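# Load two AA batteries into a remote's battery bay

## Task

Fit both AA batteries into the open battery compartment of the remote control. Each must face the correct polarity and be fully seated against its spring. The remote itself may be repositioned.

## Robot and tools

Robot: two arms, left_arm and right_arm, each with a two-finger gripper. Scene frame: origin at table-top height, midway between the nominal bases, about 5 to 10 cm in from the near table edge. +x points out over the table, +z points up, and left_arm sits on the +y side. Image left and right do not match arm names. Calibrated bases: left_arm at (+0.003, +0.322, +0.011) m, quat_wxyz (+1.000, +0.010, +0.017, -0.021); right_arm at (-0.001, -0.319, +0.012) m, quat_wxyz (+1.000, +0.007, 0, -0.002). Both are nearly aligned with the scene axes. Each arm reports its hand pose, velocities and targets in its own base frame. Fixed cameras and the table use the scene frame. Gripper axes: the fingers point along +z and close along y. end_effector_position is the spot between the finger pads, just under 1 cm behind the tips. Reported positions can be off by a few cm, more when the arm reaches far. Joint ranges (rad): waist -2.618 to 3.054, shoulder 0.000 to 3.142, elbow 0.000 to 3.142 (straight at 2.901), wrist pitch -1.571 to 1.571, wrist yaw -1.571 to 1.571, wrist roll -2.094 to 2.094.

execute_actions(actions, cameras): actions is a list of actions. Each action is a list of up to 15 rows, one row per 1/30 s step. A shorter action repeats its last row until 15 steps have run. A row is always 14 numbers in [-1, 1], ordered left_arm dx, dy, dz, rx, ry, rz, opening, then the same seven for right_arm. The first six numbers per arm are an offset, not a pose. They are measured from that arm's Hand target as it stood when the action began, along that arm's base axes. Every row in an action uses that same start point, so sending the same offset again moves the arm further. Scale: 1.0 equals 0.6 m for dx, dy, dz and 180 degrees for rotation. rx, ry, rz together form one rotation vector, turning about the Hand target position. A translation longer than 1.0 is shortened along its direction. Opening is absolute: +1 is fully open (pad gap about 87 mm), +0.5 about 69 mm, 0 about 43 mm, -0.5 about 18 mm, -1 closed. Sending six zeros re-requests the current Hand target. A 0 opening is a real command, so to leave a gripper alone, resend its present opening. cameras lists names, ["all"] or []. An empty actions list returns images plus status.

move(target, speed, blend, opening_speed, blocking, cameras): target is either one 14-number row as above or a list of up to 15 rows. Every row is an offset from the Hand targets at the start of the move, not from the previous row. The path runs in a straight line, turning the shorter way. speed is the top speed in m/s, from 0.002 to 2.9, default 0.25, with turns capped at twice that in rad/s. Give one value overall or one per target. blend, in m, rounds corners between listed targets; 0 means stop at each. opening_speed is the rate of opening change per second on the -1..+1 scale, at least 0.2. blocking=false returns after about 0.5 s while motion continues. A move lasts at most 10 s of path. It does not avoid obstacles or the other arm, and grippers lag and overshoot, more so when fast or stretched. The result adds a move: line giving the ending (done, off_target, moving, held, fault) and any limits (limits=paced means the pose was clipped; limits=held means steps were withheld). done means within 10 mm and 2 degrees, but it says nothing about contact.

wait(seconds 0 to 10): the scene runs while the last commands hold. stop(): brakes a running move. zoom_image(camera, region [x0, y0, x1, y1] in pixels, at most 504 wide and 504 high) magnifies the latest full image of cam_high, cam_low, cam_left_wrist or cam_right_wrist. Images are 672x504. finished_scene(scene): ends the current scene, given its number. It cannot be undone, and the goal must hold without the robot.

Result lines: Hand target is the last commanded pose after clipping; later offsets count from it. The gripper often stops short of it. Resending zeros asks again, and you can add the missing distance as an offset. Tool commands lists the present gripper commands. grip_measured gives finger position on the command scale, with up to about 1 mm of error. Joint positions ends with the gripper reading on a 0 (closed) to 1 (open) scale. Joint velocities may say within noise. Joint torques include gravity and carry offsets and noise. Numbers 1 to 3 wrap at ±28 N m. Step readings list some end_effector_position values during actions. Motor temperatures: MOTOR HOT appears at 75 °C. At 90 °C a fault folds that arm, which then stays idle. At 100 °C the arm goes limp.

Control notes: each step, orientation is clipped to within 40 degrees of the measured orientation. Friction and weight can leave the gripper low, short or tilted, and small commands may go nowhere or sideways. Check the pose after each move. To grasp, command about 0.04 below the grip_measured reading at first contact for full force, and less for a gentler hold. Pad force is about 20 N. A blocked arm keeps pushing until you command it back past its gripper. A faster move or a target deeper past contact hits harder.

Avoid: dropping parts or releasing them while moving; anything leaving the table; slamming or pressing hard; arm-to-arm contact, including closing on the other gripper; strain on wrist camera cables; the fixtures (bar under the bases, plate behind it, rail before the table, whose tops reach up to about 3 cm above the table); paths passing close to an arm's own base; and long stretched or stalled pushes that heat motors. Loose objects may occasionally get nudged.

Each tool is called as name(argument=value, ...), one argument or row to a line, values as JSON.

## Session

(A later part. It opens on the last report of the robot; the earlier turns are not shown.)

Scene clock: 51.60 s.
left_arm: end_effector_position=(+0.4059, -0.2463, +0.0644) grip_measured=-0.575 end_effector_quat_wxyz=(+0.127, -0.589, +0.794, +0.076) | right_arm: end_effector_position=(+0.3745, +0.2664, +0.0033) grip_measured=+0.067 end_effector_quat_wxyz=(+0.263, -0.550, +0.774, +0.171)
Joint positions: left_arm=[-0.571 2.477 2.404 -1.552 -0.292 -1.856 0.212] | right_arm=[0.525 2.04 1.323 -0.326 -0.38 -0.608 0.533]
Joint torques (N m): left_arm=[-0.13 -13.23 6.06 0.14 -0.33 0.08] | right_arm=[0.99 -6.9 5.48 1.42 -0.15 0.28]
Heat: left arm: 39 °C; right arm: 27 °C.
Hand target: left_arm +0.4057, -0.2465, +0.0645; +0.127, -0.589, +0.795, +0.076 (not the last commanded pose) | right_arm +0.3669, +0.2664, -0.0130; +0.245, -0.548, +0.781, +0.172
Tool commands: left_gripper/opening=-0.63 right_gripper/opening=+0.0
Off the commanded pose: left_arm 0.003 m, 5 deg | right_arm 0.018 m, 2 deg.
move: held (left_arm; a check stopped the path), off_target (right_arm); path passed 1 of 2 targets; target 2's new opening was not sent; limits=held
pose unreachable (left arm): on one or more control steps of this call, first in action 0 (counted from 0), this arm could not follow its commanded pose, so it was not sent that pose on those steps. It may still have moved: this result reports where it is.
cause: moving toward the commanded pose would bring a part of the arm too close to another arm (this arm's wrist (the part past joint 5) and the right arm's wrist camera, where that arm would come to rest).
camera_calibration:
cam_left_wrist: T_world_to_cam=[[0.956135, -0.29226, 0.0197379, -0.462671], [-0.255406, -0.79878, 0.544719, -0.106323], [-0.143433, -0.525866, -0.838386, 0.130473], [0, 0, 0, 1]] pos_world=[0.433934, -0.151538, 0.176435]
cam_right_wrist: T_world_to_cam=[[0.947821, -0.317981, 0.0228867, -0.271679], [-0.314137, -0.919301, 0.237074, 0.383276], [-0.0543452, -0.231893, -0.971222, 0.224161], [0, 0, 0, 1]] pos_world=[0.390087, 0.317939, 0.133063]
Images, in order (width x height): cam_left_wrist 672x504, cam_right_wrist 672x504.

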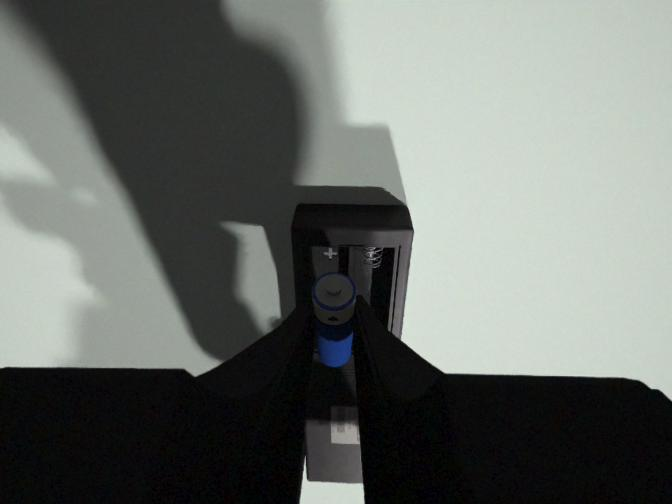

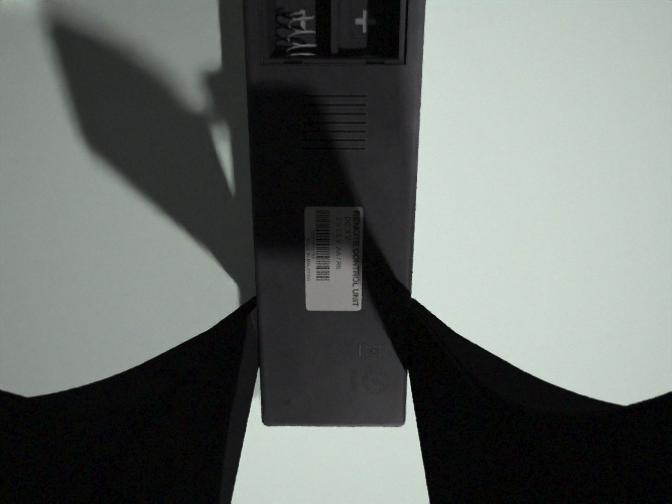

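move(
  target=[
    [0,0,0.04,0,0,0,-0.66,0,0,0.005,0,0,0,0.5],
    [0,0,0.04,0,0,0,-0.66,-0.006,-0.016,0.01,0.083,-0.03,0,0.5],
  ],
  speed=0.1,
  opening_speed=0.6,
  cameras=["cam_low","cam_right_wrist"],
)

Scene clock: 55.47 s.
left_arm: end_effector_position=(+0.4059, -0.2463, +0.0644) grip_measured=-0.575 end_effector_quat_wxyz=(+0.127, -0.589, +0.794, +0.076) | right_arm: end_effector_position=(+0.3735, +0.2676, +0.0024) grip_measured=+0.500 end_effector_quat_wxyz=(+0.372, -0.526, +0.723, +0.250)
Joint positions: left_arm=[-0.571 2.477 2.404 -1.552 -0.292 -1.856 0.212] | right_arm=[0.447 1.976 1.039 0.13 -0.595 -0.566 0.75]
Joint torques (N m): left_arm=[0.08 -17.4 8.03 -0.09 -0.32 0.14] | right_arm=[-0.75 -9.14 3.89 1.37 -0.09 0.21]
Heat: left arm: 41 °C; right arm: 27 °C.
Hand target: left_arm +0.4057, -0.2465, +0.0885; +0.127, -0.589, +0.795, +0.076 | right_arm +0.3633, +0.2568, -0.0070; +0.351, -0.519, +0.740, +0.246
Off the commanded pose: left_arm 0.024 m, 0 deg | right_arm 0.018 m, 3 deg.
joint sent to its limit (left arm) — joint 4 (wrist pitch), lower limit. The joint targets still meet the commanded pose.
move: off_target (left_arm, right_arm)
camera_calibration:
cam_right_wrist: T_world_to_cam=[[0.952062, -0.304078, 0.0333911, -0.275686], [-0.302217, -0.951861, -0.0512311, 0.389107], [0.0473619, 0.0386838, -0.998128, 0.113202], [0, 0, 0, 1]] pos_world=[0.374704, 0.282167, 0.14213]
Images, in order (width x height): cam_low 672x504, cam_right_wrist 672x504.

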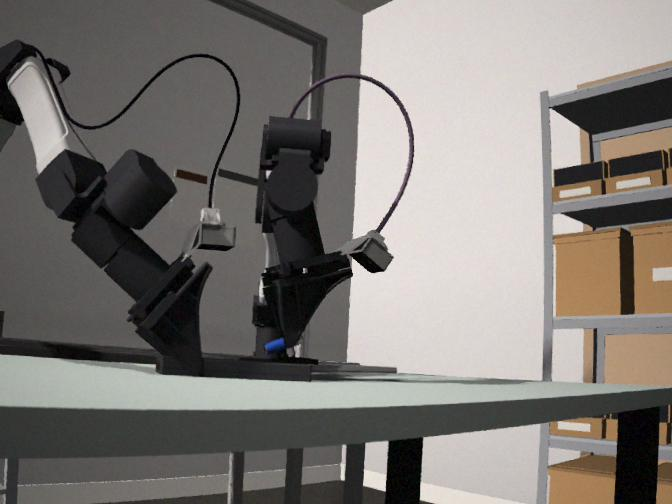

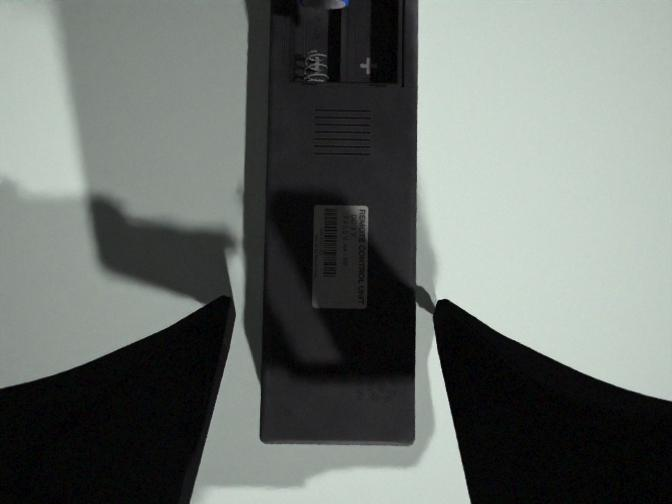

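move(
  target=[
    [0,0,0,0,0,0,-0.66,-0.005,-0.014,-0.002,0,0,0,0.5],
    [0,0,0,0,0,0,-0.66,-0.005,-0.014,-0.005,0,0,0,0.0],
  ],
  speed=0.06,
  opening_speed=0.5,
  cameras=["cam_right_wrist"],
)

move(
  target=[-0.0,0.0,-0.045,0.05,-0.015,0.0,-0.66,0,0,0,0,0,0,0],
  speed=0.1,
  cameras=["cam_left_wrist","cam_right_wrist"],
)

zoom_image(
  camera="cam_left_wrist",
  region=[236, 160, 436, 360],
)

Scene clock: 58.37 s.
left_arm: end_effector_position=(+0.4059, -0.2463, +0.0644) grip_measured=-0.575 end_effector_quat_wxyz=(+0.127, -0.589, +0.794, +0.076) | right_arm: end_effector_position=(+0.3703, +0.2621, +0.0021) grip_measured=+0.071 end_effector_quat_wxyz=(+0.374, -0.522, +0.722, +0.256)
Joint positions: left_arm=[-0.571 2.477 2.404 -1.552 -0.292 -1.856 0.212] | right_arm=[0.432 1.963 1.01 0.149 -0.615 -0.566 0.536]
Joint torques (N m): left_arm=[-0.09 -17.52 7.97 -0.1 -0.3 0.18] | right_arm=[-0.9 -9.05 3.54 1.23 0.01 0.01]
Motor temperatures (°C): left_arm=[20 43 24 21 20 21 23] | right_arm=[19 25 27 27 22 22 21]
Heat: left arm: 43 °C; right arm: 27 °C.
Hand target: left_arm +0.4057, -0.2465, +0.0885; +0.127, -0.589, +0.795, +0.076 | right_arm +0.3602, +0.2484, -0.0101; +0.351, -0.519, +0.740, +0.246
Off the commanded pose: left_arm 0.024 m, 0 deg | right_arm 0.021 m, 4 deg.
joint sent to its limit (left arm) — joint 4 (wrist pitch), lower limit. The joint targets still meet the commanded pose.
move: off_target (left_arm, right_arm); target 2's new opening was sent with right_arm's hand 0.021 m and 4 deg from that target
camera_calibration:
cam_right_wrist: T_world_to_cam=[[0.951888, -0.305432, 0.0249241, -0.27391], [-0.303393, -0.950734, -0.0637041, 0.38316], [0.0431534, 0.0530773, -0.997658, 0.111067], [0, 0, 0, 1]] pos_world=[0.372187, 0.274727, 0.142042]
Images, in order (width x height): cam_right_wrist 672x504.

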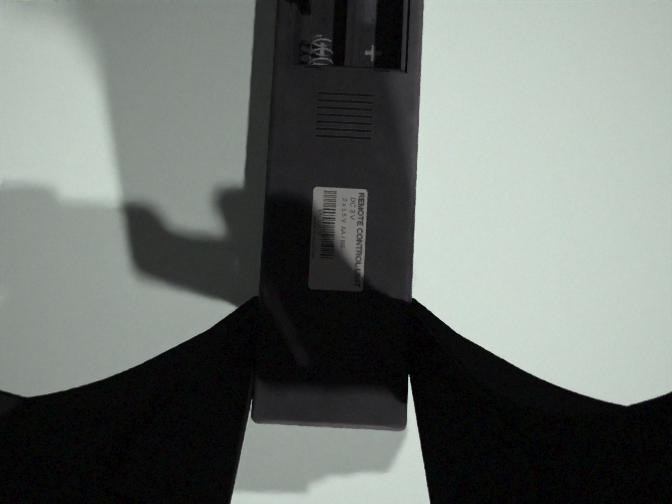

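Scene clock: 59.87 s.
left_arm: end_effector_position=(+0.4076, -0.2487, +0.0629) grip_measured=-0.575 end_effector_quat_wxyz=(+0.192, -0.577, +0.789, +0.094) | right_arm: end_effector_position=(+0.3703, +0.2621, +0.0021) grip_measured=+0.071 end_effector_quat_wxyz=(+0.374, -0.522, +0.722, +0.256)
Joint positions: left_arm=[-0.625 2.488 2.404 -1.552 -0.426 -1.901 0.212] | right_arm=[0.432 1.963 1.01 0.149 -0.615 -0.566 0.536]
Joint torques (N m): left_arm=[-0.36 -12.21 7.16 -0.12 -0.58 -0.04] | right_arm=[-0.92 -8.88 3.64 1.3 -0.04 0.04]
Heat: left arm: 44 °C; right arm: 27 °C.
Hand target: left_arm +0.4058, -0.2465, +0.0616; +0.191, -0.579, +0.783, +0.124 | right_arm +0.3602, +0.2484, -0.0101; +0.351, -0.519, +0.740, +0.246
Off the commanded pose: left_arm 0.003 m, 4 deg | right_arm 0.021 m, 4 deg.
joint sent to its limit (left arm) — joint 4 (wrist pitch), lower limit. The joint targets still meet the commanded pose.
move: off_target (left_arm, right_arm)
camera_calibration:
cam_left_wrist: T_world_to_cam=[[0.947169, -0.314342, 0.0637205, -0.469526], [-0.310133, -0.846942, 0.431864, -0.0896717], [-0.0817855, -0.42881, -0.899685, 0.131053], [0, 0, 0, 1]] pos_world=[0.427628, -0.167342, 0.186551]
cam_right_wrist: T_world_to_cam=[[0.951888, -0.305432, 0.0249241, -0.27391], [-0.303393, -0.950734, -0.0637041, 0.38316], [0.0431534, 0.0530773, -0.997658, 0.111067], [0, 0, 0, 1]] pos_world=[0.372187, 0.274727, 0.142042]
Images, in order (width x height): cam_left_wrist 672x504, cam_right_wrist 672x504.

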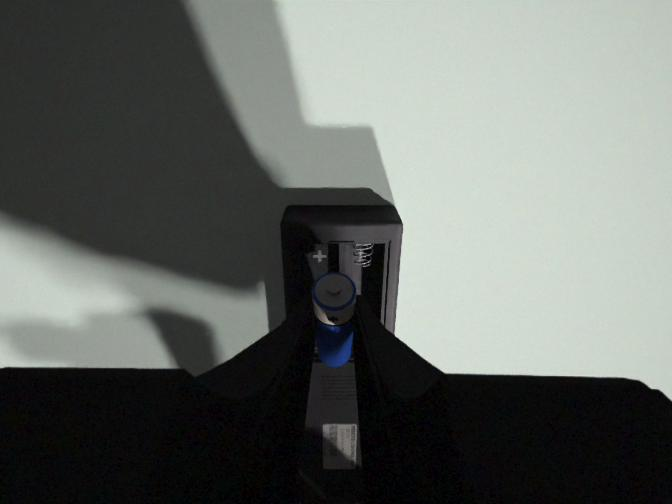

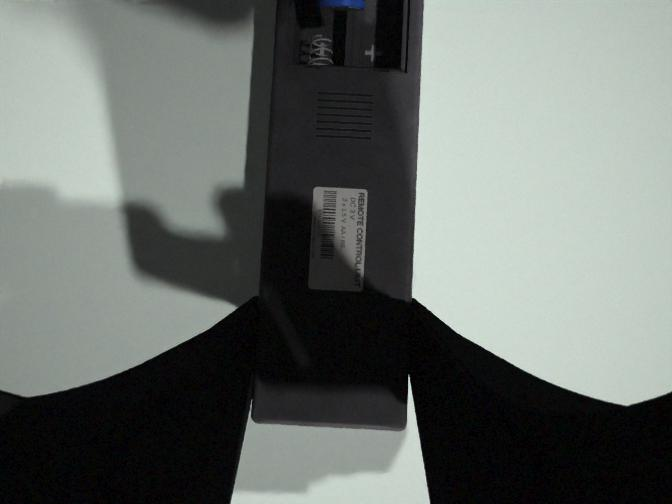

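Scaled by 2.520 from the camera's 672x504 image, which has a finer 960x720 frame.

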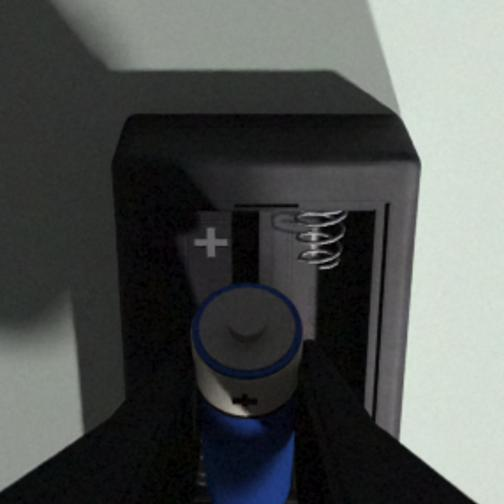

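move(
  target=[
    [-0.003,0.0085,-0.005,-0.026,0.008,0,-0.66,0,0,0,0,0,0,0],
    [-0.003,0.0085,-0.028,-0.026,0.008,0,-0.66,0,0,0,0,0,0,0],
  ],
  speed=0.07,
  cameras=["cam_left_wrist","cam_right_wrist","cam_low"],
)

zoom_image(
  camera="cam_left_wrist",
  region=[236, 180, 436, 380],
)

zoom_image(
  camera="cam_right_wrist",
  region=[236, 0, 456, 110],
)

zoom_image(
  camera="cam_low",
  region=[150, 320, 350, 400],
)

Scene clock: 62.60 s.
left_arm: end_effector_position=(+0.4037, -0.2422, +0.0450) grip_measured=-0.576 end_effector_quat_wxyz=(+0.158, -0.585, +0.789, +0.102) | right_arm: end_effector_position=(+0.3701, +0.2621, +0.0020) grip_measured=+0.071 end_effector_quat_wxyz=(+0.374, -0.522, +0.722, +0.257)
Joint positions: left_arm=[-0.596 2.487 2.338 -1.515 -0.368 -1.889 0.212] | right_arm=[0.432 1.963 1.009 0.149 -0.616 -0.566 0.536]
Joint torques (N m): left_arm=[0.02 -14.57 3.84 0.26 -0.35 0.13] | right_arm=[-0.77 -8.77 3.69 1.25 0.01 0]
Heat: left arm: 44 °C; right arm: 27 °C.
Hand target: left_arm +0.4039, -0.2414, +0.0447; +0.158, -0.584, +0.790, +0.099 | right_arm +0.3603, +0.2484, -0.0100; +0.351, -0.519, +0.740, +0.246
Off the commanded pose: left_arm 0.001 m, 0 deg | right_arm 0.021 m, 4 deg.
move: off_target (right_arm)
camera_calibration:
cam_left_wrist: T_world_to_cam=[[0.956212, -0.292333, 0.0141179, -0.458857], [-0.26387, -0.840234, 0.473687, -0.0965509], [-0.126612, -0.456671, -0.88058, 0.127887], [0, 0, 0, 1]] pos_world=[0.42948, -0.156862, 0.164828]
cam_right_wrist: T_world_to_cam=[[0.952042, -0.305005, 0.0242607, -0.273822], [-0.302995, -0.950848, -0.0638957, 0.382903], [0.0425568, 0.0534805, -0.997662, 0.110993], [0, 0, 0, 1]] pos_world=[0.371984, 0.274629, 0.141843]
Images, in order (width x height): cam_low 672x504, cam_left_wrist 672x504, cam_right_wrist 672x504.

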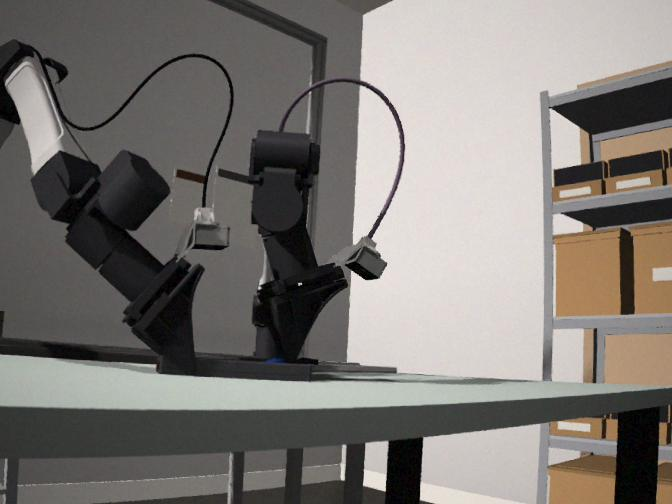

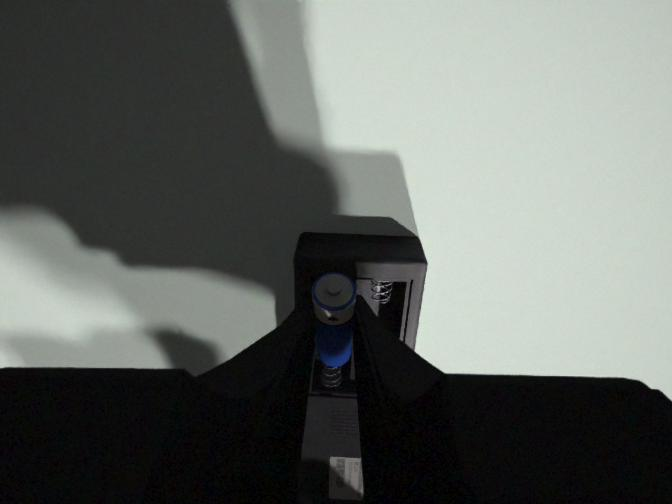

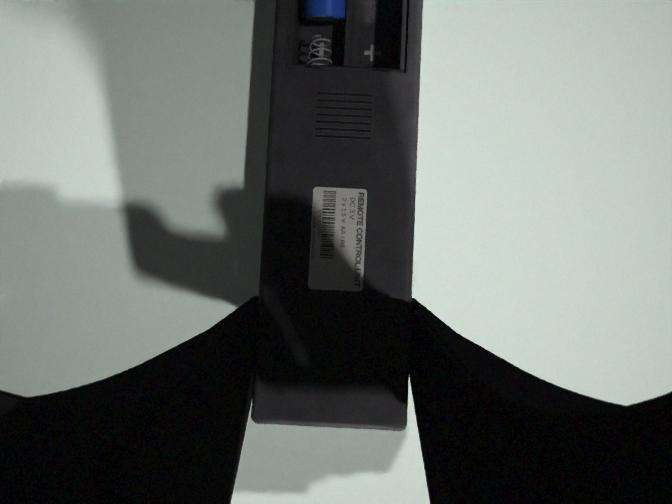

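Scaled by 2.520 from the camera's 672x504 image, which has a finer 960x720 frame.

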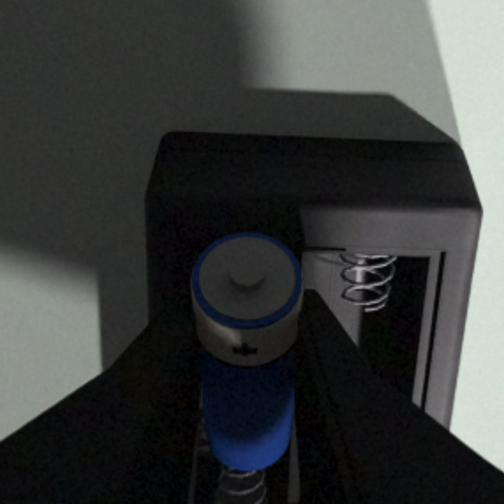

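Scaled by 2.291 from the camera's 672x504 image, which has a finer 960x720 frame.

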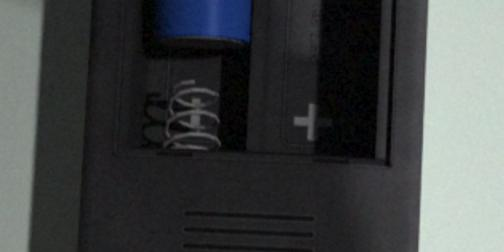

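Scaled by 2.520 from the camera's 672x504 image, which has a finer 960x720 frame.

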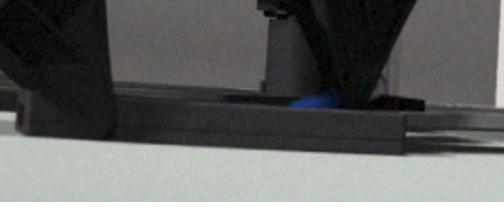

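move(
  target=[
    [0,0,-0.01,0,0,0,-0.66,0,0,0,0,0,0,0],
    [-0.0095,-0.032,-0.01,0,0,0,-0.66,0.004,0.013,0,0,0,0,0],
  ],
  speed=0.05,
  cameras=["cam_left_wrist","cam_right_wrist"],
)

zoom_image(
  camera="cam_left_wrist",
  region=[236, 180, 436, 380],
)

zoom_image(
  camera="cam_right_wrist",
  region=[236, 0, 456, 110],
)

Scene clock: 64.73 s.
left_arm: end_effector_position=(+0.4011, -0.2507, +0.0452) grip_measured=-0.576 end_effector_quat_wxyz=(+0.167, -0.582, +0.790, +0.100) | right_arm: end_effector_position=(+0.3701, +0.2621, +0.0020) grip_measured=+0.071 end_effector_quat_wxyz=(+0.374, -0.522, +0.722, +0.257)
Joint positions: left_arm=[-0.62 2.493 2.348 -1.517 -0.382 -1.907 0.212] | right_arm=[0.432 1.963 1.009 0.149 -0.616 -0.566 0.536]
Joint torques (N m): left_arm=[-1.13 -10.78 8.42 0 -0.16 -0.1] | right_arm=[0.7 -7.71 5.49 1.26 0.12 0.21]
Heat: left arm: 44 °C; right arm: 27 °C.
Hand target: left_arm +0.3982, -0.2605, +0.0386; +0.158, -0.584, +0.790, +0.099 | right_arm +0.3627, +0.2562, -0.0100; +0.351, -0.519, +0.740, +0.246
Off the commanded pose: left_arm 0.012 m, 1 deg | right_arm 0.015 m, 4 deg.
move: off_target (left_arm, right_arm)
camera_calibration:
cam_left_wrist: T_world_to_cam=[[0.953528, -0.30009, 0.0270267, -0.46028], [-0.278039, -0.841792, 0.462689, -0.0985383], [-0.116097, -0.448702, -0.886109, 0.121885], [0, 0, 0, 1]] pos_world=[0.425643, -0.166384, 0.166035]
cam_right_wrist: T_world_to_cam=[[0.952042, -0.305005, 0.0242607, -0.273822], [-0.302995, -0.950848, -0.0638957, 0.382903], [0.0425568, 0.0534805, -0.997662, 0.110993], [0, 0, 0, 1]] pos_world=[0.371984, 0.274629, 0.141843]
Images, in order (width x height): cam_left_wrist 672x504, cam_right_wrist 672x504.

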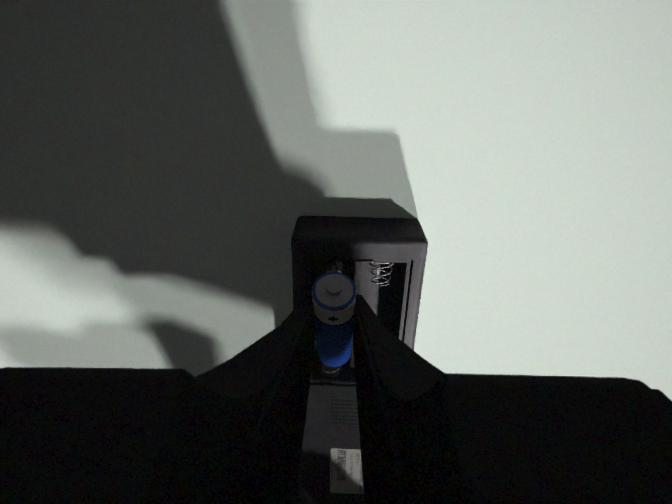

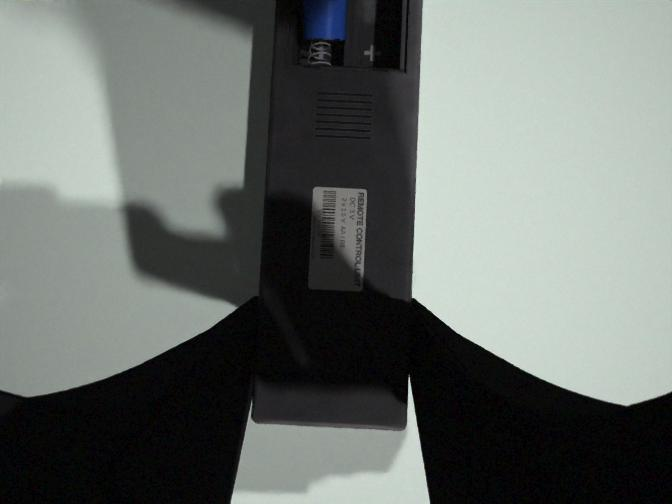

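Scaled by 2.520 from the camera's 672x504 image, which has a finer 960x720 frame.

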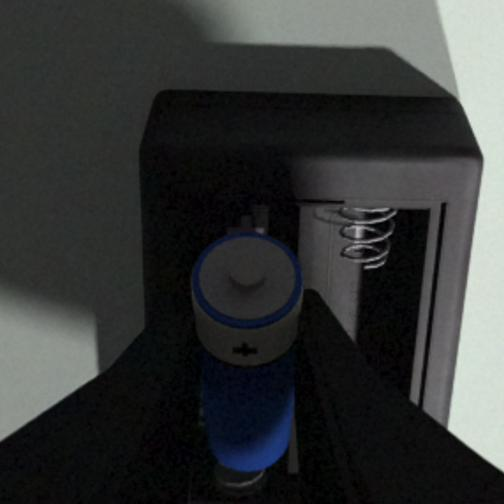

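Scaled by 2.291 from the camera's 672x504 image, which has a finer 960x720 frame.

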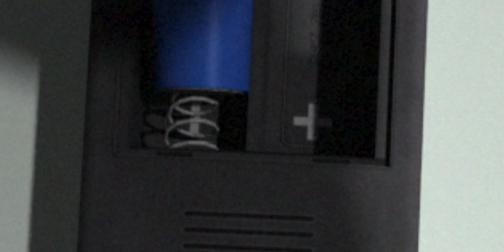

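move(
  target=[
    [-0.004,-0.014,-0.004,0,0,0,-0.66,0.001,0.004,0,0,0,0,0],
    [-0.006,-0.02,-0.01,-0.06,0.018,0,-0.66,0.002,0.006,0,0,0,0,0],
  ],
  speed=0.05,
  cameras=["cam_left_wrist","cam_right_wrist"],
)

zoom_image(
  camera="cam_left_wrist",
  region=[236, 180, 436, 380],
)

zoom_image(
  camera="cam_right_wrist",
  region=[236, 0, 456, 110],
)

Scene clock: 66.00 s.
left_arm: end_effector_position=(+0.4015, -0.2502, +0.0454) grip_measured=-0.576 end_effector_quat_wxyz=(+0.169, -0.583, +0.789, +0.101) | right_arm: end_effector_position=(+0.3698, +0.2632, +0.0029) grip_measured=+0.071 end_effector_quat_wxyz=(+0.375, -0.523, +0.720, +0.260)
Joint positions: left_arm=[-0.62 2.494 2.349 -1.519 -0.385 -1.91 0.212] | right_arm=[0.432 1.963 1.009 0.153 -0.623 -0.566 0.536]
Joint torques (N m): left_arm=[-0.03 -13.37 6.05 0.07 -0.32 0.08] | right_arm=[-0.13 -8.28 6.12 1.62 -0.23 0.14]
Heat: left arm: 44 °C; right arm: 27 °C.
Hand target: left_arm +0.4012, -0.2508, +0.0453; +0.167, -0.583, +0.789, +0.100 (not the last commanded pose) | right_arm +0.3701, +0.2621, +0.0020; +0.374, -0.522, +0.722, +0.257 (not the last commanded pose)
Off the commanded pose: left_arm 0.027 m, 12 deg | right_arm 0.015 m, 4 deg.
move: held (left_arm, right_arm; a check stopped the path); path passed 0 of 2 targets; limits=held
pose unreachable (left arm): on one or more control steps of this call, first in action 0 (counted from 0), this arm could not follow its commanded pose, so it was not sent that pose on those steps. It may still have moved: this result reports where it is.
cause: moving toward the commanded pose would bring a part of the arm too close to another arm (this arm's wrist (the part past joint 4) and the right arm's wrist camera, 18 mm apart when this arm was first held).
pose unreachable (right arm): on one or more control steps of this call, first in action 0 (counted from 0), this arm could not follow its commanded pose, so it was not sent that pose on those steps. It may still have moved: this result reports where it is.
cause: moving toward the commanded pose would bring a part of the arm too close to another arm (this arm's wrist camera and the left arm's wrist (the part past joint 4), along the way the arms are being sent, or toward where that arm still pushes).
camera_calibration:
cam_left_wrist: T_world_to_cam=[[0.954175, -0.297888, 0.0285157, -0.460289], [-0.277137, -0.843699, 0.459746, -0.09885], [-0.112894, -0.446581, -0.887592, 0.12164], [0, 0, 0, 1]] pos_world=[0.425534, -0.166192, 0.166538]
cam_right_wrist: T_world_to_cam=[[0.953559, -0.300305, 0.0232893, -0.275085], [-0.298093, -0.951966, -0.0700105, 0.382513], [0.0431951, 0.0598167, -0.997274, 0.10996], [0, 0, 0, 1]] pos_world=[0.371584, 0.274952, 0.142847]
Images, in order (width x height): cam_left_wrist 672x504, cam_right_wrist 672x504.

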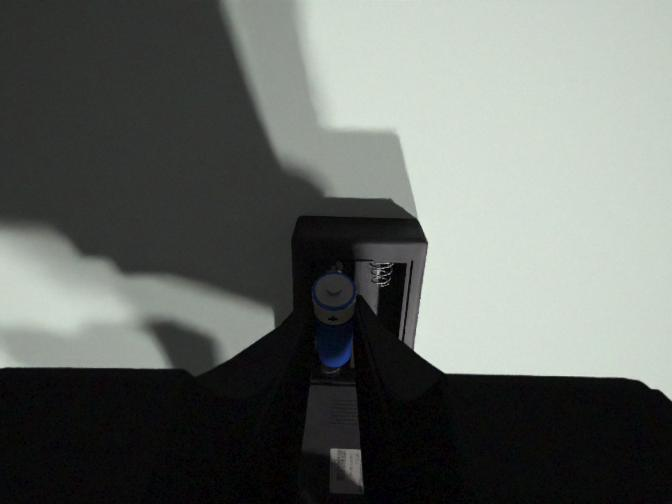

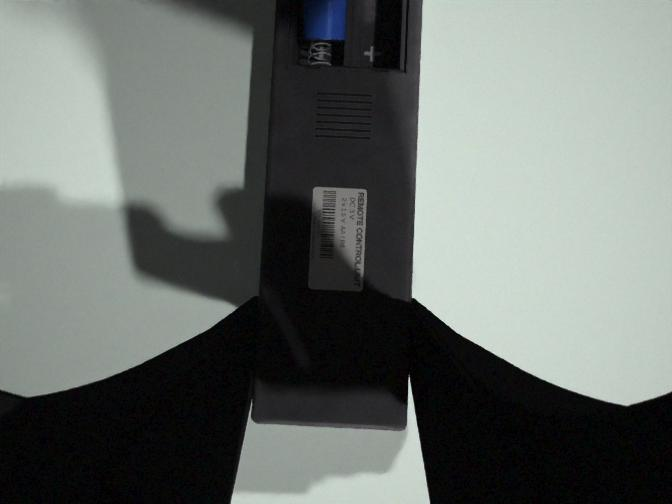

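Scaled by 2.520 from the camera's 672x504 image, which has a finer 960x720 frame.

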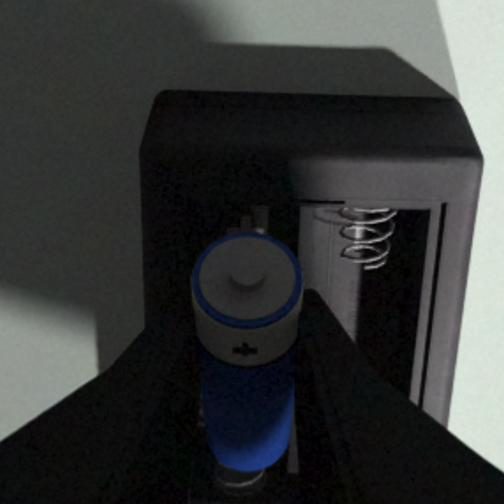

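Scaled by 2.291 from the camera's 672x504 image, which has a finer 960x720 frame.

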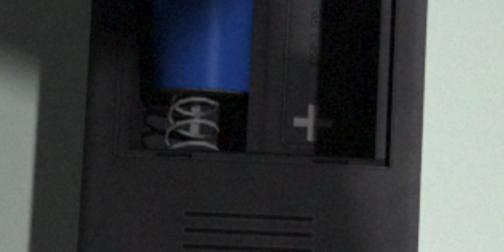

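move(
  target=[
    [-0.002,-0.008,-0.01,-0.053,0.016,0,-0.66,0,0,0,0,0,0,0],
    [-0.008,-0.028,-0.015,-0.053,0.016,0,-0.66,0.002,0.007,0,0,0,0,0],
  ],
  speed=0.05,
  cameras=["cam_left_wrist","cam_right_wrist"],
)

zoom_image(
  camera="cam_left_wrist",
  region=[236, 180, 436, 380],
)

zoom_image(
  camera="cam_right_wrist",
  region=[236, 0, 456, 110],
)

Scene clock: 69.00 s.
left_arm: end_effector_position=(+0.4013, -0.2500, +0.0437) grip_measured=-0.576 end_effector_quat_wxyz=(+0.111, -0.592, +0.796, +0.061) | right_arm: end_effector_position=(+0.3698, +0.2632, +0.0029) grip_measured=+0.071 end_effector_quat_wxyz=(+0.375, -0.523, +0.720, +0.260)
Joint positions: left_arm=[-0.567 2.421 2.221 -1.407 -0.251 -1.852 0.212] | right_arm=[0.432 1.963 1.009 0.153 -0.623 -0.566 0.536]
Joint torques (N m): left_arm=[-1.98 -11.97 5.6 0.49 0.14 -0.12] | right_arm=[0.8 -7.36 7.3 1.65 -0.16 0.25]
Heat: left arm: 44 °C; right arm: 28 °C.
Hand target: left_arm +0.3964, -0.2676, +0.0362; +0.098, -0.592, +0.798, +0.049 | right_arm +0.3713, +0.2663, +0.0020; +0.374, -0.522, +0.722, +0.257
Off the commanded pose: left_arm 0.020 m, 2 deg | right_arm 0.004 m, 0 deg.
move: off_target (left_arm)
camera_calibration:
cam_left_wrist: T_world_to_cam=[[0.956972, -0.289102, 0.0249737, -0.458717], [-0.249222, -0.774771, 0.581049, -0.0972862], [-0.148634, -0.562272, -0.813485, 0.10239], [0, 0, 0, 1]] pos_world=[0.429952, -0.150419, 0.151277]
cam_right_wrist: T_world_to_cam=[[0.953559, -0.300305, 0.0232893, -0.275085], [-0.298093, -0.951966, -0.0700105, 0.382513], [0.0431951, 0.0598167, -0.997274, 0.10996], [0, 0, 0, 1]] pos_world=[0.371584, 0.274952, 0.142847]
Images, in order (width x height): cam_left_wrist 672x504, cam_right_wrist 672x504.

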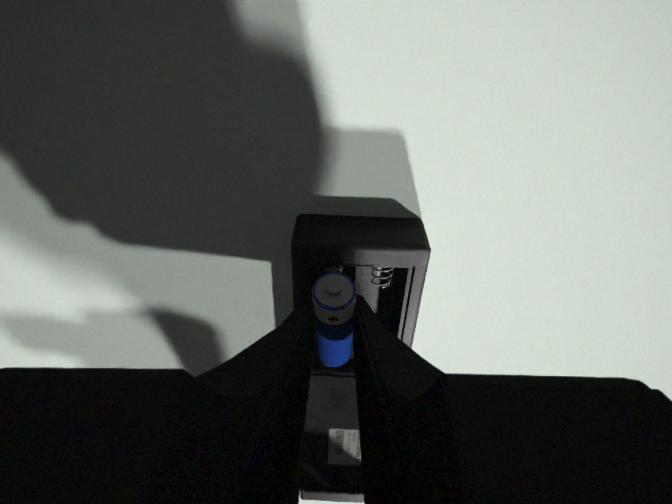

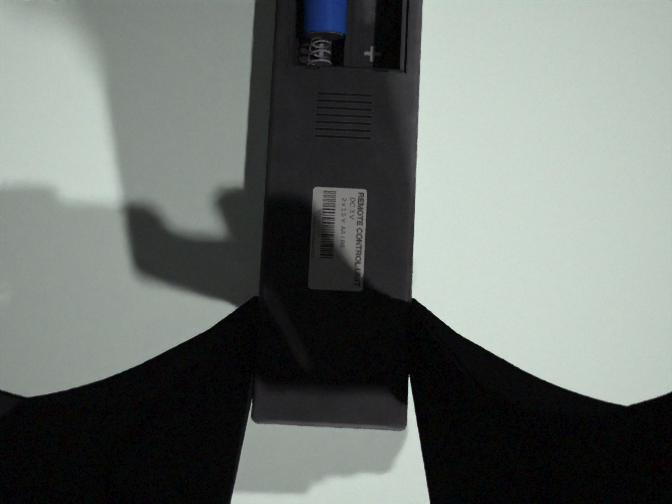

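Scaled by 2.520 from the camera's 672x504 image, which has a finer 960x720 frame.

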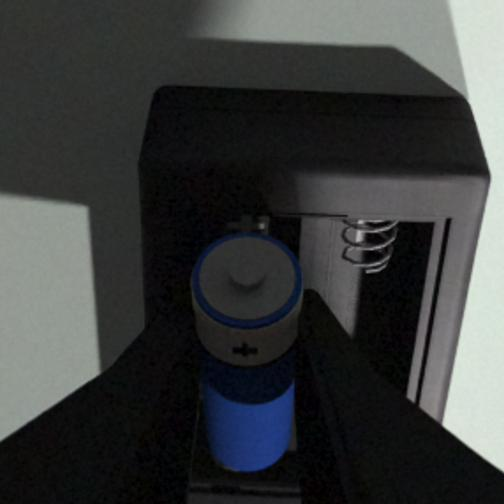

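Scaled by 2.291 from the camera's 672x504 image, which has a finer 960x720 frame.

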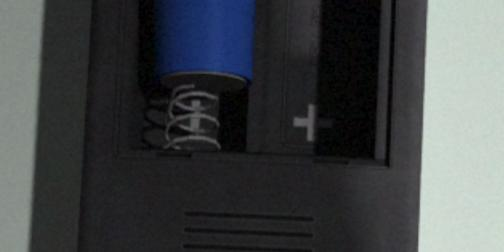

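move(
  target=[
    [0.004,0.018,-0.02,0.045,-0.014,0,-0.66,0,0,0,0,0,0,0],
    [0.004,0.018,-0.035,0.045,-0.014,0,-0.66,0,0,0,0,0,0,0],
  ],
  speed=0.05,
  cameras=["cam_left_wrist","cam_right_wrist"],
)

zoom_image(
  camera="cam_left_wrist",
  region=[236, 180, 436, 380],
)

zoom_image(
  camera="cam_right_wrist",
  region=[236, 0, 456, 110],
)

Scene clock: 71.60 s.
left_arm: end_effector_position=(+0.4013, -0.2501, +0.0443) grip_measured=-0.576 end_effector_quat_wxyz=(+0.166, -0.583, +0.791, +0.081) | right_arm: end_effector_position=(+0.3698, +0.2632, +0.0029) grip_measured=+0.071 end_effector_quat_wxyz=(+0.375, -0.523, +0.720, +0.260)
Joint positions: left_arm=[-0.613 2.429 2.23 -1.423 -0.368 -1.893 0.212] | right_arm=[0.432 1.963 1.009 0.153 -0.623 -0.566 0.536]
Joint torques (N m): left_arm=[-0.9 -8.53 3.36 0.61 -0.23 -0.13] | right_arm=[0.8 -7.45 7.21 1.67 -0.13 0.23]
Heat: left arm: 44 °C; right arm: 28 °C.
Hand target: left_arm +0.3987, -0.2568, +0.0152; +0.157, -0.585, +0.791, +0.092 | right_arm +0.3713, +0.2663, +0.0020; +0.374, -0.522, +0.722, +0.257
Off the commanded pose: left_arm 0.030 m, 2 deg | right_arm 0.004 m, 0 deg.
move: off_target (left_arm)
camera_calibration:
cam_left_wrist: T_world_to_cam=[[0.950857, -0.304487, 0.0562022, -0.461535], [-0.292698, -0.824725, 0.483896, -0.0883048], [-0.100989, -0.476566, -0.873319, 0.107784], [0, 0, 0, 1]] pos_world=[0.423892, -0.161992, 0.162799]
cam_right_wrist: T_world_to_cam=[[0.953559, -0.300305, 0.0232893, -0.275085], [-0.298093, -0.951966, -0.0700105, 0.382513], [0.0431951, 0.0598167, -0.997274, 0.10996], [0, 0, 0, 1]] pos_world=[0.371584, 0.274952, 0.142847]
Images, in order (width x height): cam_left_wrist 672x504, cam_right_wrist 672x504.

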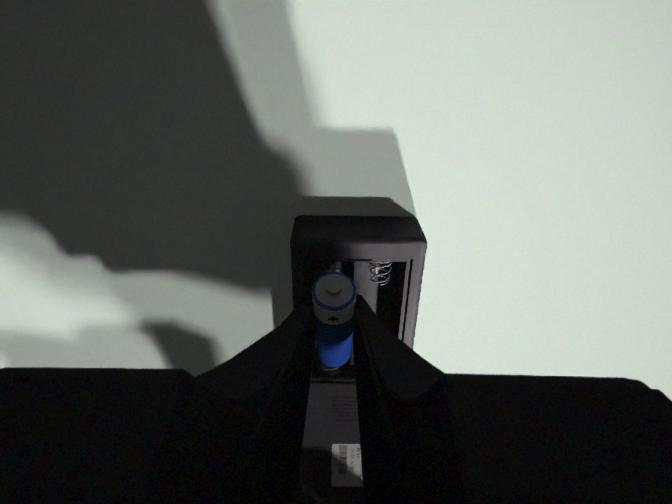

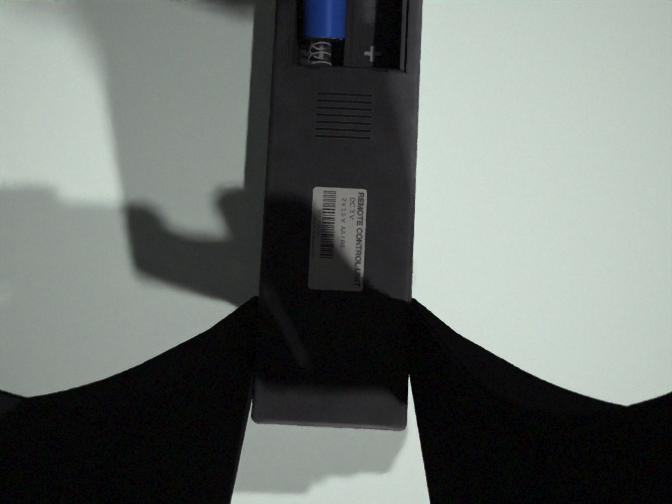

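Scaled by 2.520 from the camera's 672x504 image, which has a finer 960x720 frame.

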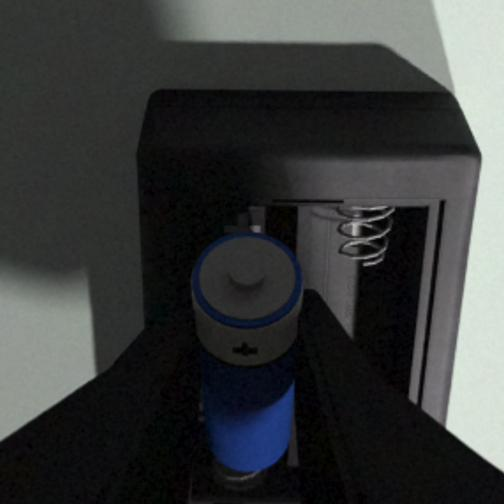

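Scaled by 2.291 from the camera's 672x504 image, which has a finer 960x720 frame.

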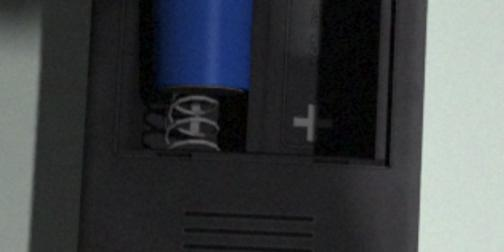

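move(
  target=[
    [-0.006,-0.02,0,-0.035,0.011,0,-0.66,0,0,0,0,0,0,0],
    [-0.012,-0.04,0,-0.035,0.011,0,-0.66,0.002,0.007,0,0,0,0,0],
  ],
  speed=0.05,
  cameras=["cam_left_wrist","cam_right_wrist"],
)

zoom_image(
  camera="cam_left_wrist",
  region=[236, 180, 436, 380],
)

zoom_image(
  camera="cam_right_wrist",
  region=[236, 0, 456, 110],
)

Scene clock: 74.43 s.
left_arm: end_effector_position=(+0.4013, -0.2493, +0.0440) grip_measured=-0.576 end_effector_quat_wxyz=(+0.149, -0.592, +0.789, +0.072) | right_arm: end_effector_position=(+0.3691, +0.2643, +0.0029) grip_measured=+0.071 end_effector_quat_wxyz=(+0.375, -0.524, +0.719, +0.260)
Joint positions: left_arm=[-0.597 2.416 2.21 -1.407 -0.329 -1.892 0.212] | right_arm=[0.434 1.963 1.009 0.153 -0.624 -0.566 0.536]
Joint torques (N m): left_arm=[0.05 -12.88 6.3 0.21 -0.29 0.08] | right_arm=[-0.09 -8.2 6.13 1.69 -0.28 0.16]
Heat: left arm: 43 °C; right arm: 28 °C.
Hand target: left_arm +0.4007, -0.2505, +0.0428; +0.146, -0.592, +0.789, +0.072 (not the last commanded pose) | right_arm +0.3692, +0.2641, +0.0028; +0.375, -0.524, +0.719, +0.260 (not the last commanded pose)
Off the commanded pose: left_arm 0.044 m, 5 deg | right_arm 0.007 m, 1 deg.
move: held (left_arm, right_arm; a check stopped the path); path passed 1 of 2 targets; limits=held
pose unreachable (left arm): on one or more control steps of this call, first in action 0 (counted from 0), this arm could not follow its commanded pose, so it was not sent that pose on those steps. It may still have moved: this result reports where it is.
cause: moving toward the commanded pose would bring a part of the arm too close to another arm (this arm's wrist (the part past joint 4) and the right arm's wrist camera, at the place that arm was heading or pushing toward when its own hold began).
pose unreachable (right arm): on one or more control steps of this call, first in action 0 (counted from 0), this arm could not follow its commanded pose, so it was not sent that pose on those steps. It may still have moved: this result reports where it is.
cause: moving toward the commanded pose would bring a part of the arm too close to another arm (this arm's wrist camera and the left arm's wrist (the part past joint 4), along the way the arms are being sent, or toward where that arm still pushes).
camera_calibration:
cam_left_wrist: T_world_to_cam=[[0.956745, -0.286165, 0.0524228, -0.458914], [-0.271052, -0.811336, 0.517942, -0.0944237], [-0.105684, -0.509748, -0.853808, 0.100719], [0, 0, 0, 1]] pos_world=[0.424115, -0.156593, 0.158959]
cam_right_wrist: T_world_to_cam=[[0.954446, -0.297485, 0.0231356, -0.275104], [-0.29528, -0.952831, -0.0701655, 0.382443], [0.0429175, 0.0601378, -0.997267, 0.109949], [0, 0, 0, 1]] pos_world=[0.370782, 0.275952, 0.142847]
Images, in order (width x height): cam_left_wrist 672x504, cam_right_wrist 672x504.

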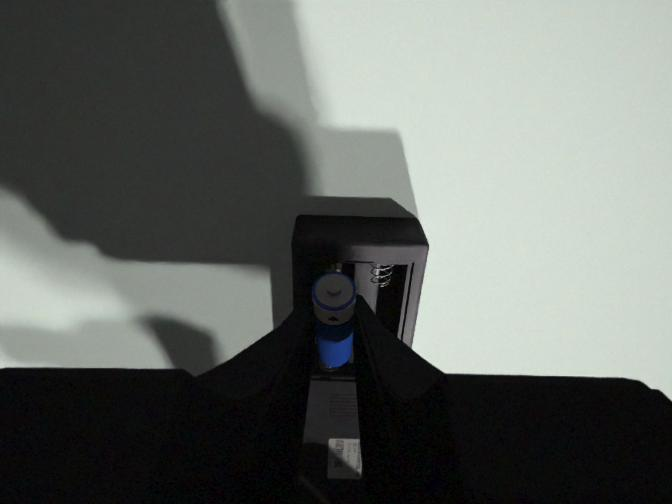

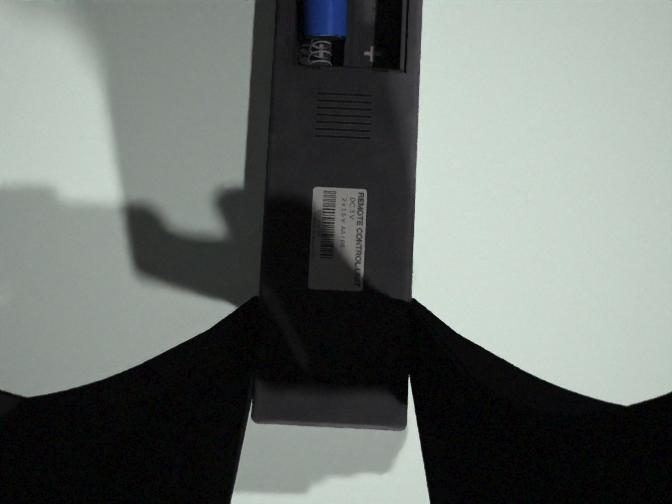

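Scaled by 2.520 from the camera's 672x504 image, which has a finer 960x720 frame.

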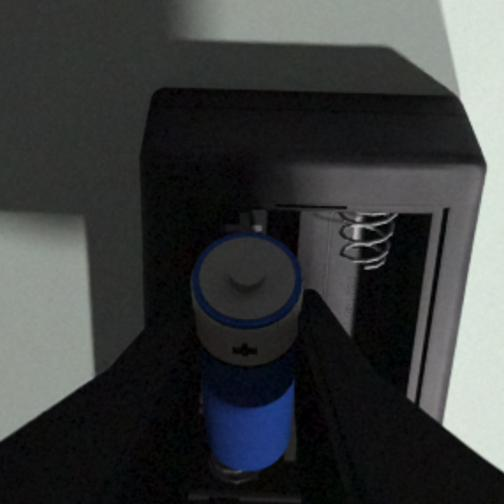

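Scaled by 2.291 from the camera's 672x504 image, which has a finer 960x720 frame.

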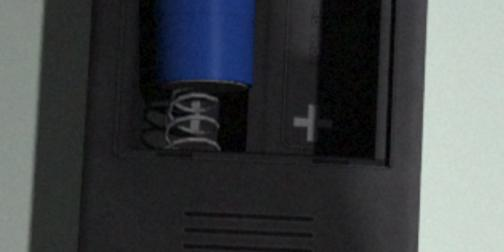

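execute_actions(
  actions=[],
)

Scene clock: 76.30 s.
left_arm: end_effector_position=(+0.4013, -0.2493, +0.0440) grip_measured=-0.576 end_effector_quat_wxyz=(+0.149, -0.592, +0.789, +0.072) | right_arm: end_effector_position=(+0.3691, +0.2643, +0.0029) grip_measured=+0.071 end_effector_quat_wxyz=(+0.375, -0.524, +0.719, +0.260)
Joint positions: left_arm=[-0.597 2.416 2.21 -1.407 -0.329 -1.892 0.212] | right_arm=[0.434 1.963 1.009 0.153 -0.624 -0.566 0.536]
Joint velocities: within noise
Joint torques (N m): left_arm=[-0.1 -12.82 6.23 0.18 -0.29 0.06] | right_arm=[0.06 -8.17 6.13 1.67 -0.32 0.16]
Motor temperatures (°C): left_arm=[20 44 24 21 20 21 24] | right_arm=[19 26 28 29 22 22 21]
Heat: left arm: 44 °C; right arm: 29 °C.
Hand target: left_arm +0.4007, -0.2505, +0.0428; +0.146, -0.592, +0.789, +0.072 (not the last commanded pose) | right_arm +0.3692, +0.2641, +0.0028; +0.375, -0.524, +0.719, +0.260 (not the last commanded pose)
Tool commands: left_gripper/opening=-0.66 right_gripper/opening=+0.0
Off the commanded pose: left_arm 0.044 m, 5 deg | right_arm 0.007 m, 1 deg.
camera_calibration:
cam_left_wrist: T_world_to_cam=[[0.956745, -0.286165, 0.0524228, -0.458914], [-0.271052, -0.811336, 0.517942, -0.0944237], [-0.105684, -0.509748, -0.853808, 0.100719], [0, 0, 0, 1]] pos_world=[0.424115, -0.156593, 0.158959]
cam_right_wrist: T_world_to_cam=[[0.954446, -0.297485, 0.0231356, -0.275104], [-0.29528, -0.952831, -0.0701655, 0.382443], [0.0429175, 0.0601378, -0.997267, 0.109949], [0, 0, 0, 1]] pos_world=[0.370782, 0.275952, 0.142847]

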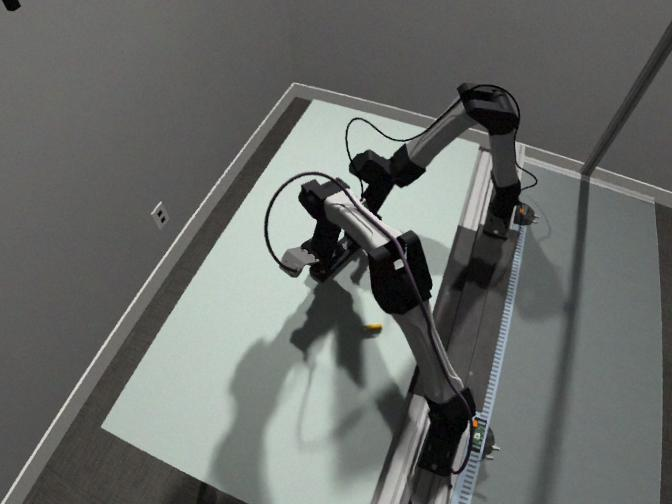

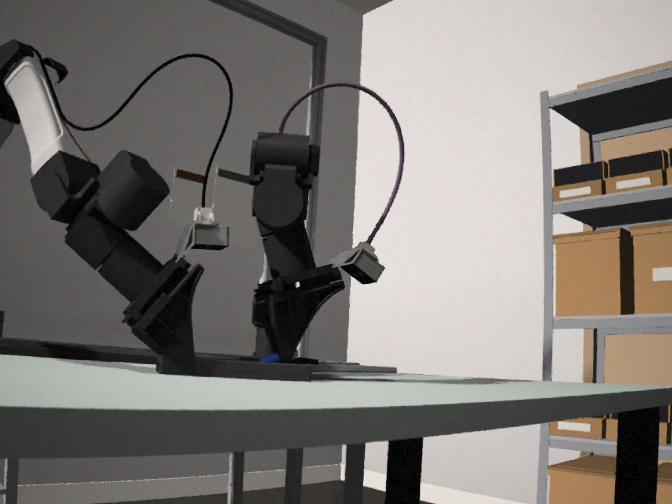

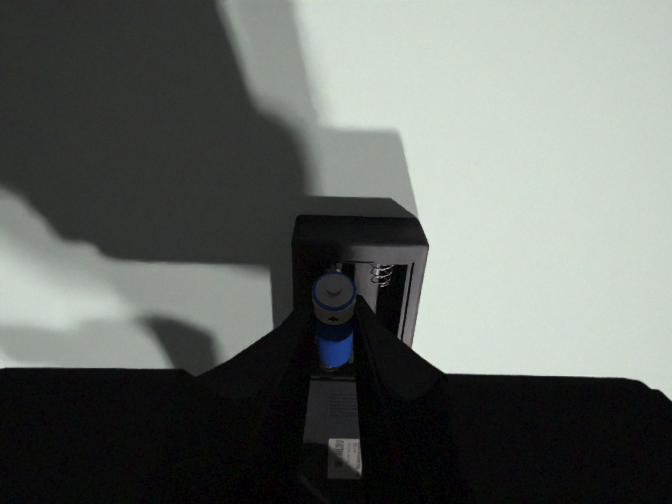

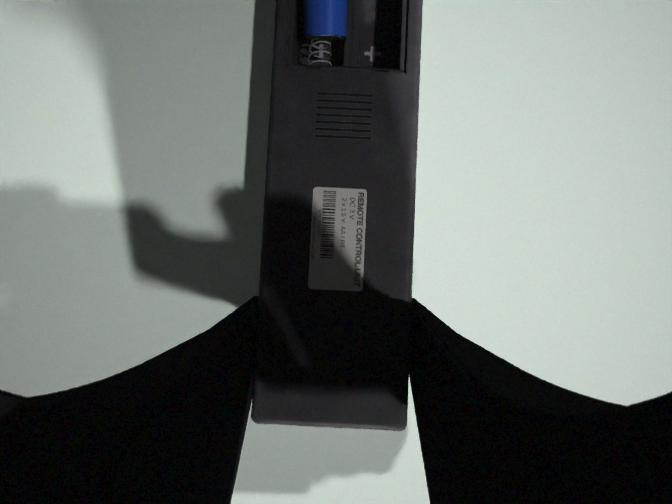

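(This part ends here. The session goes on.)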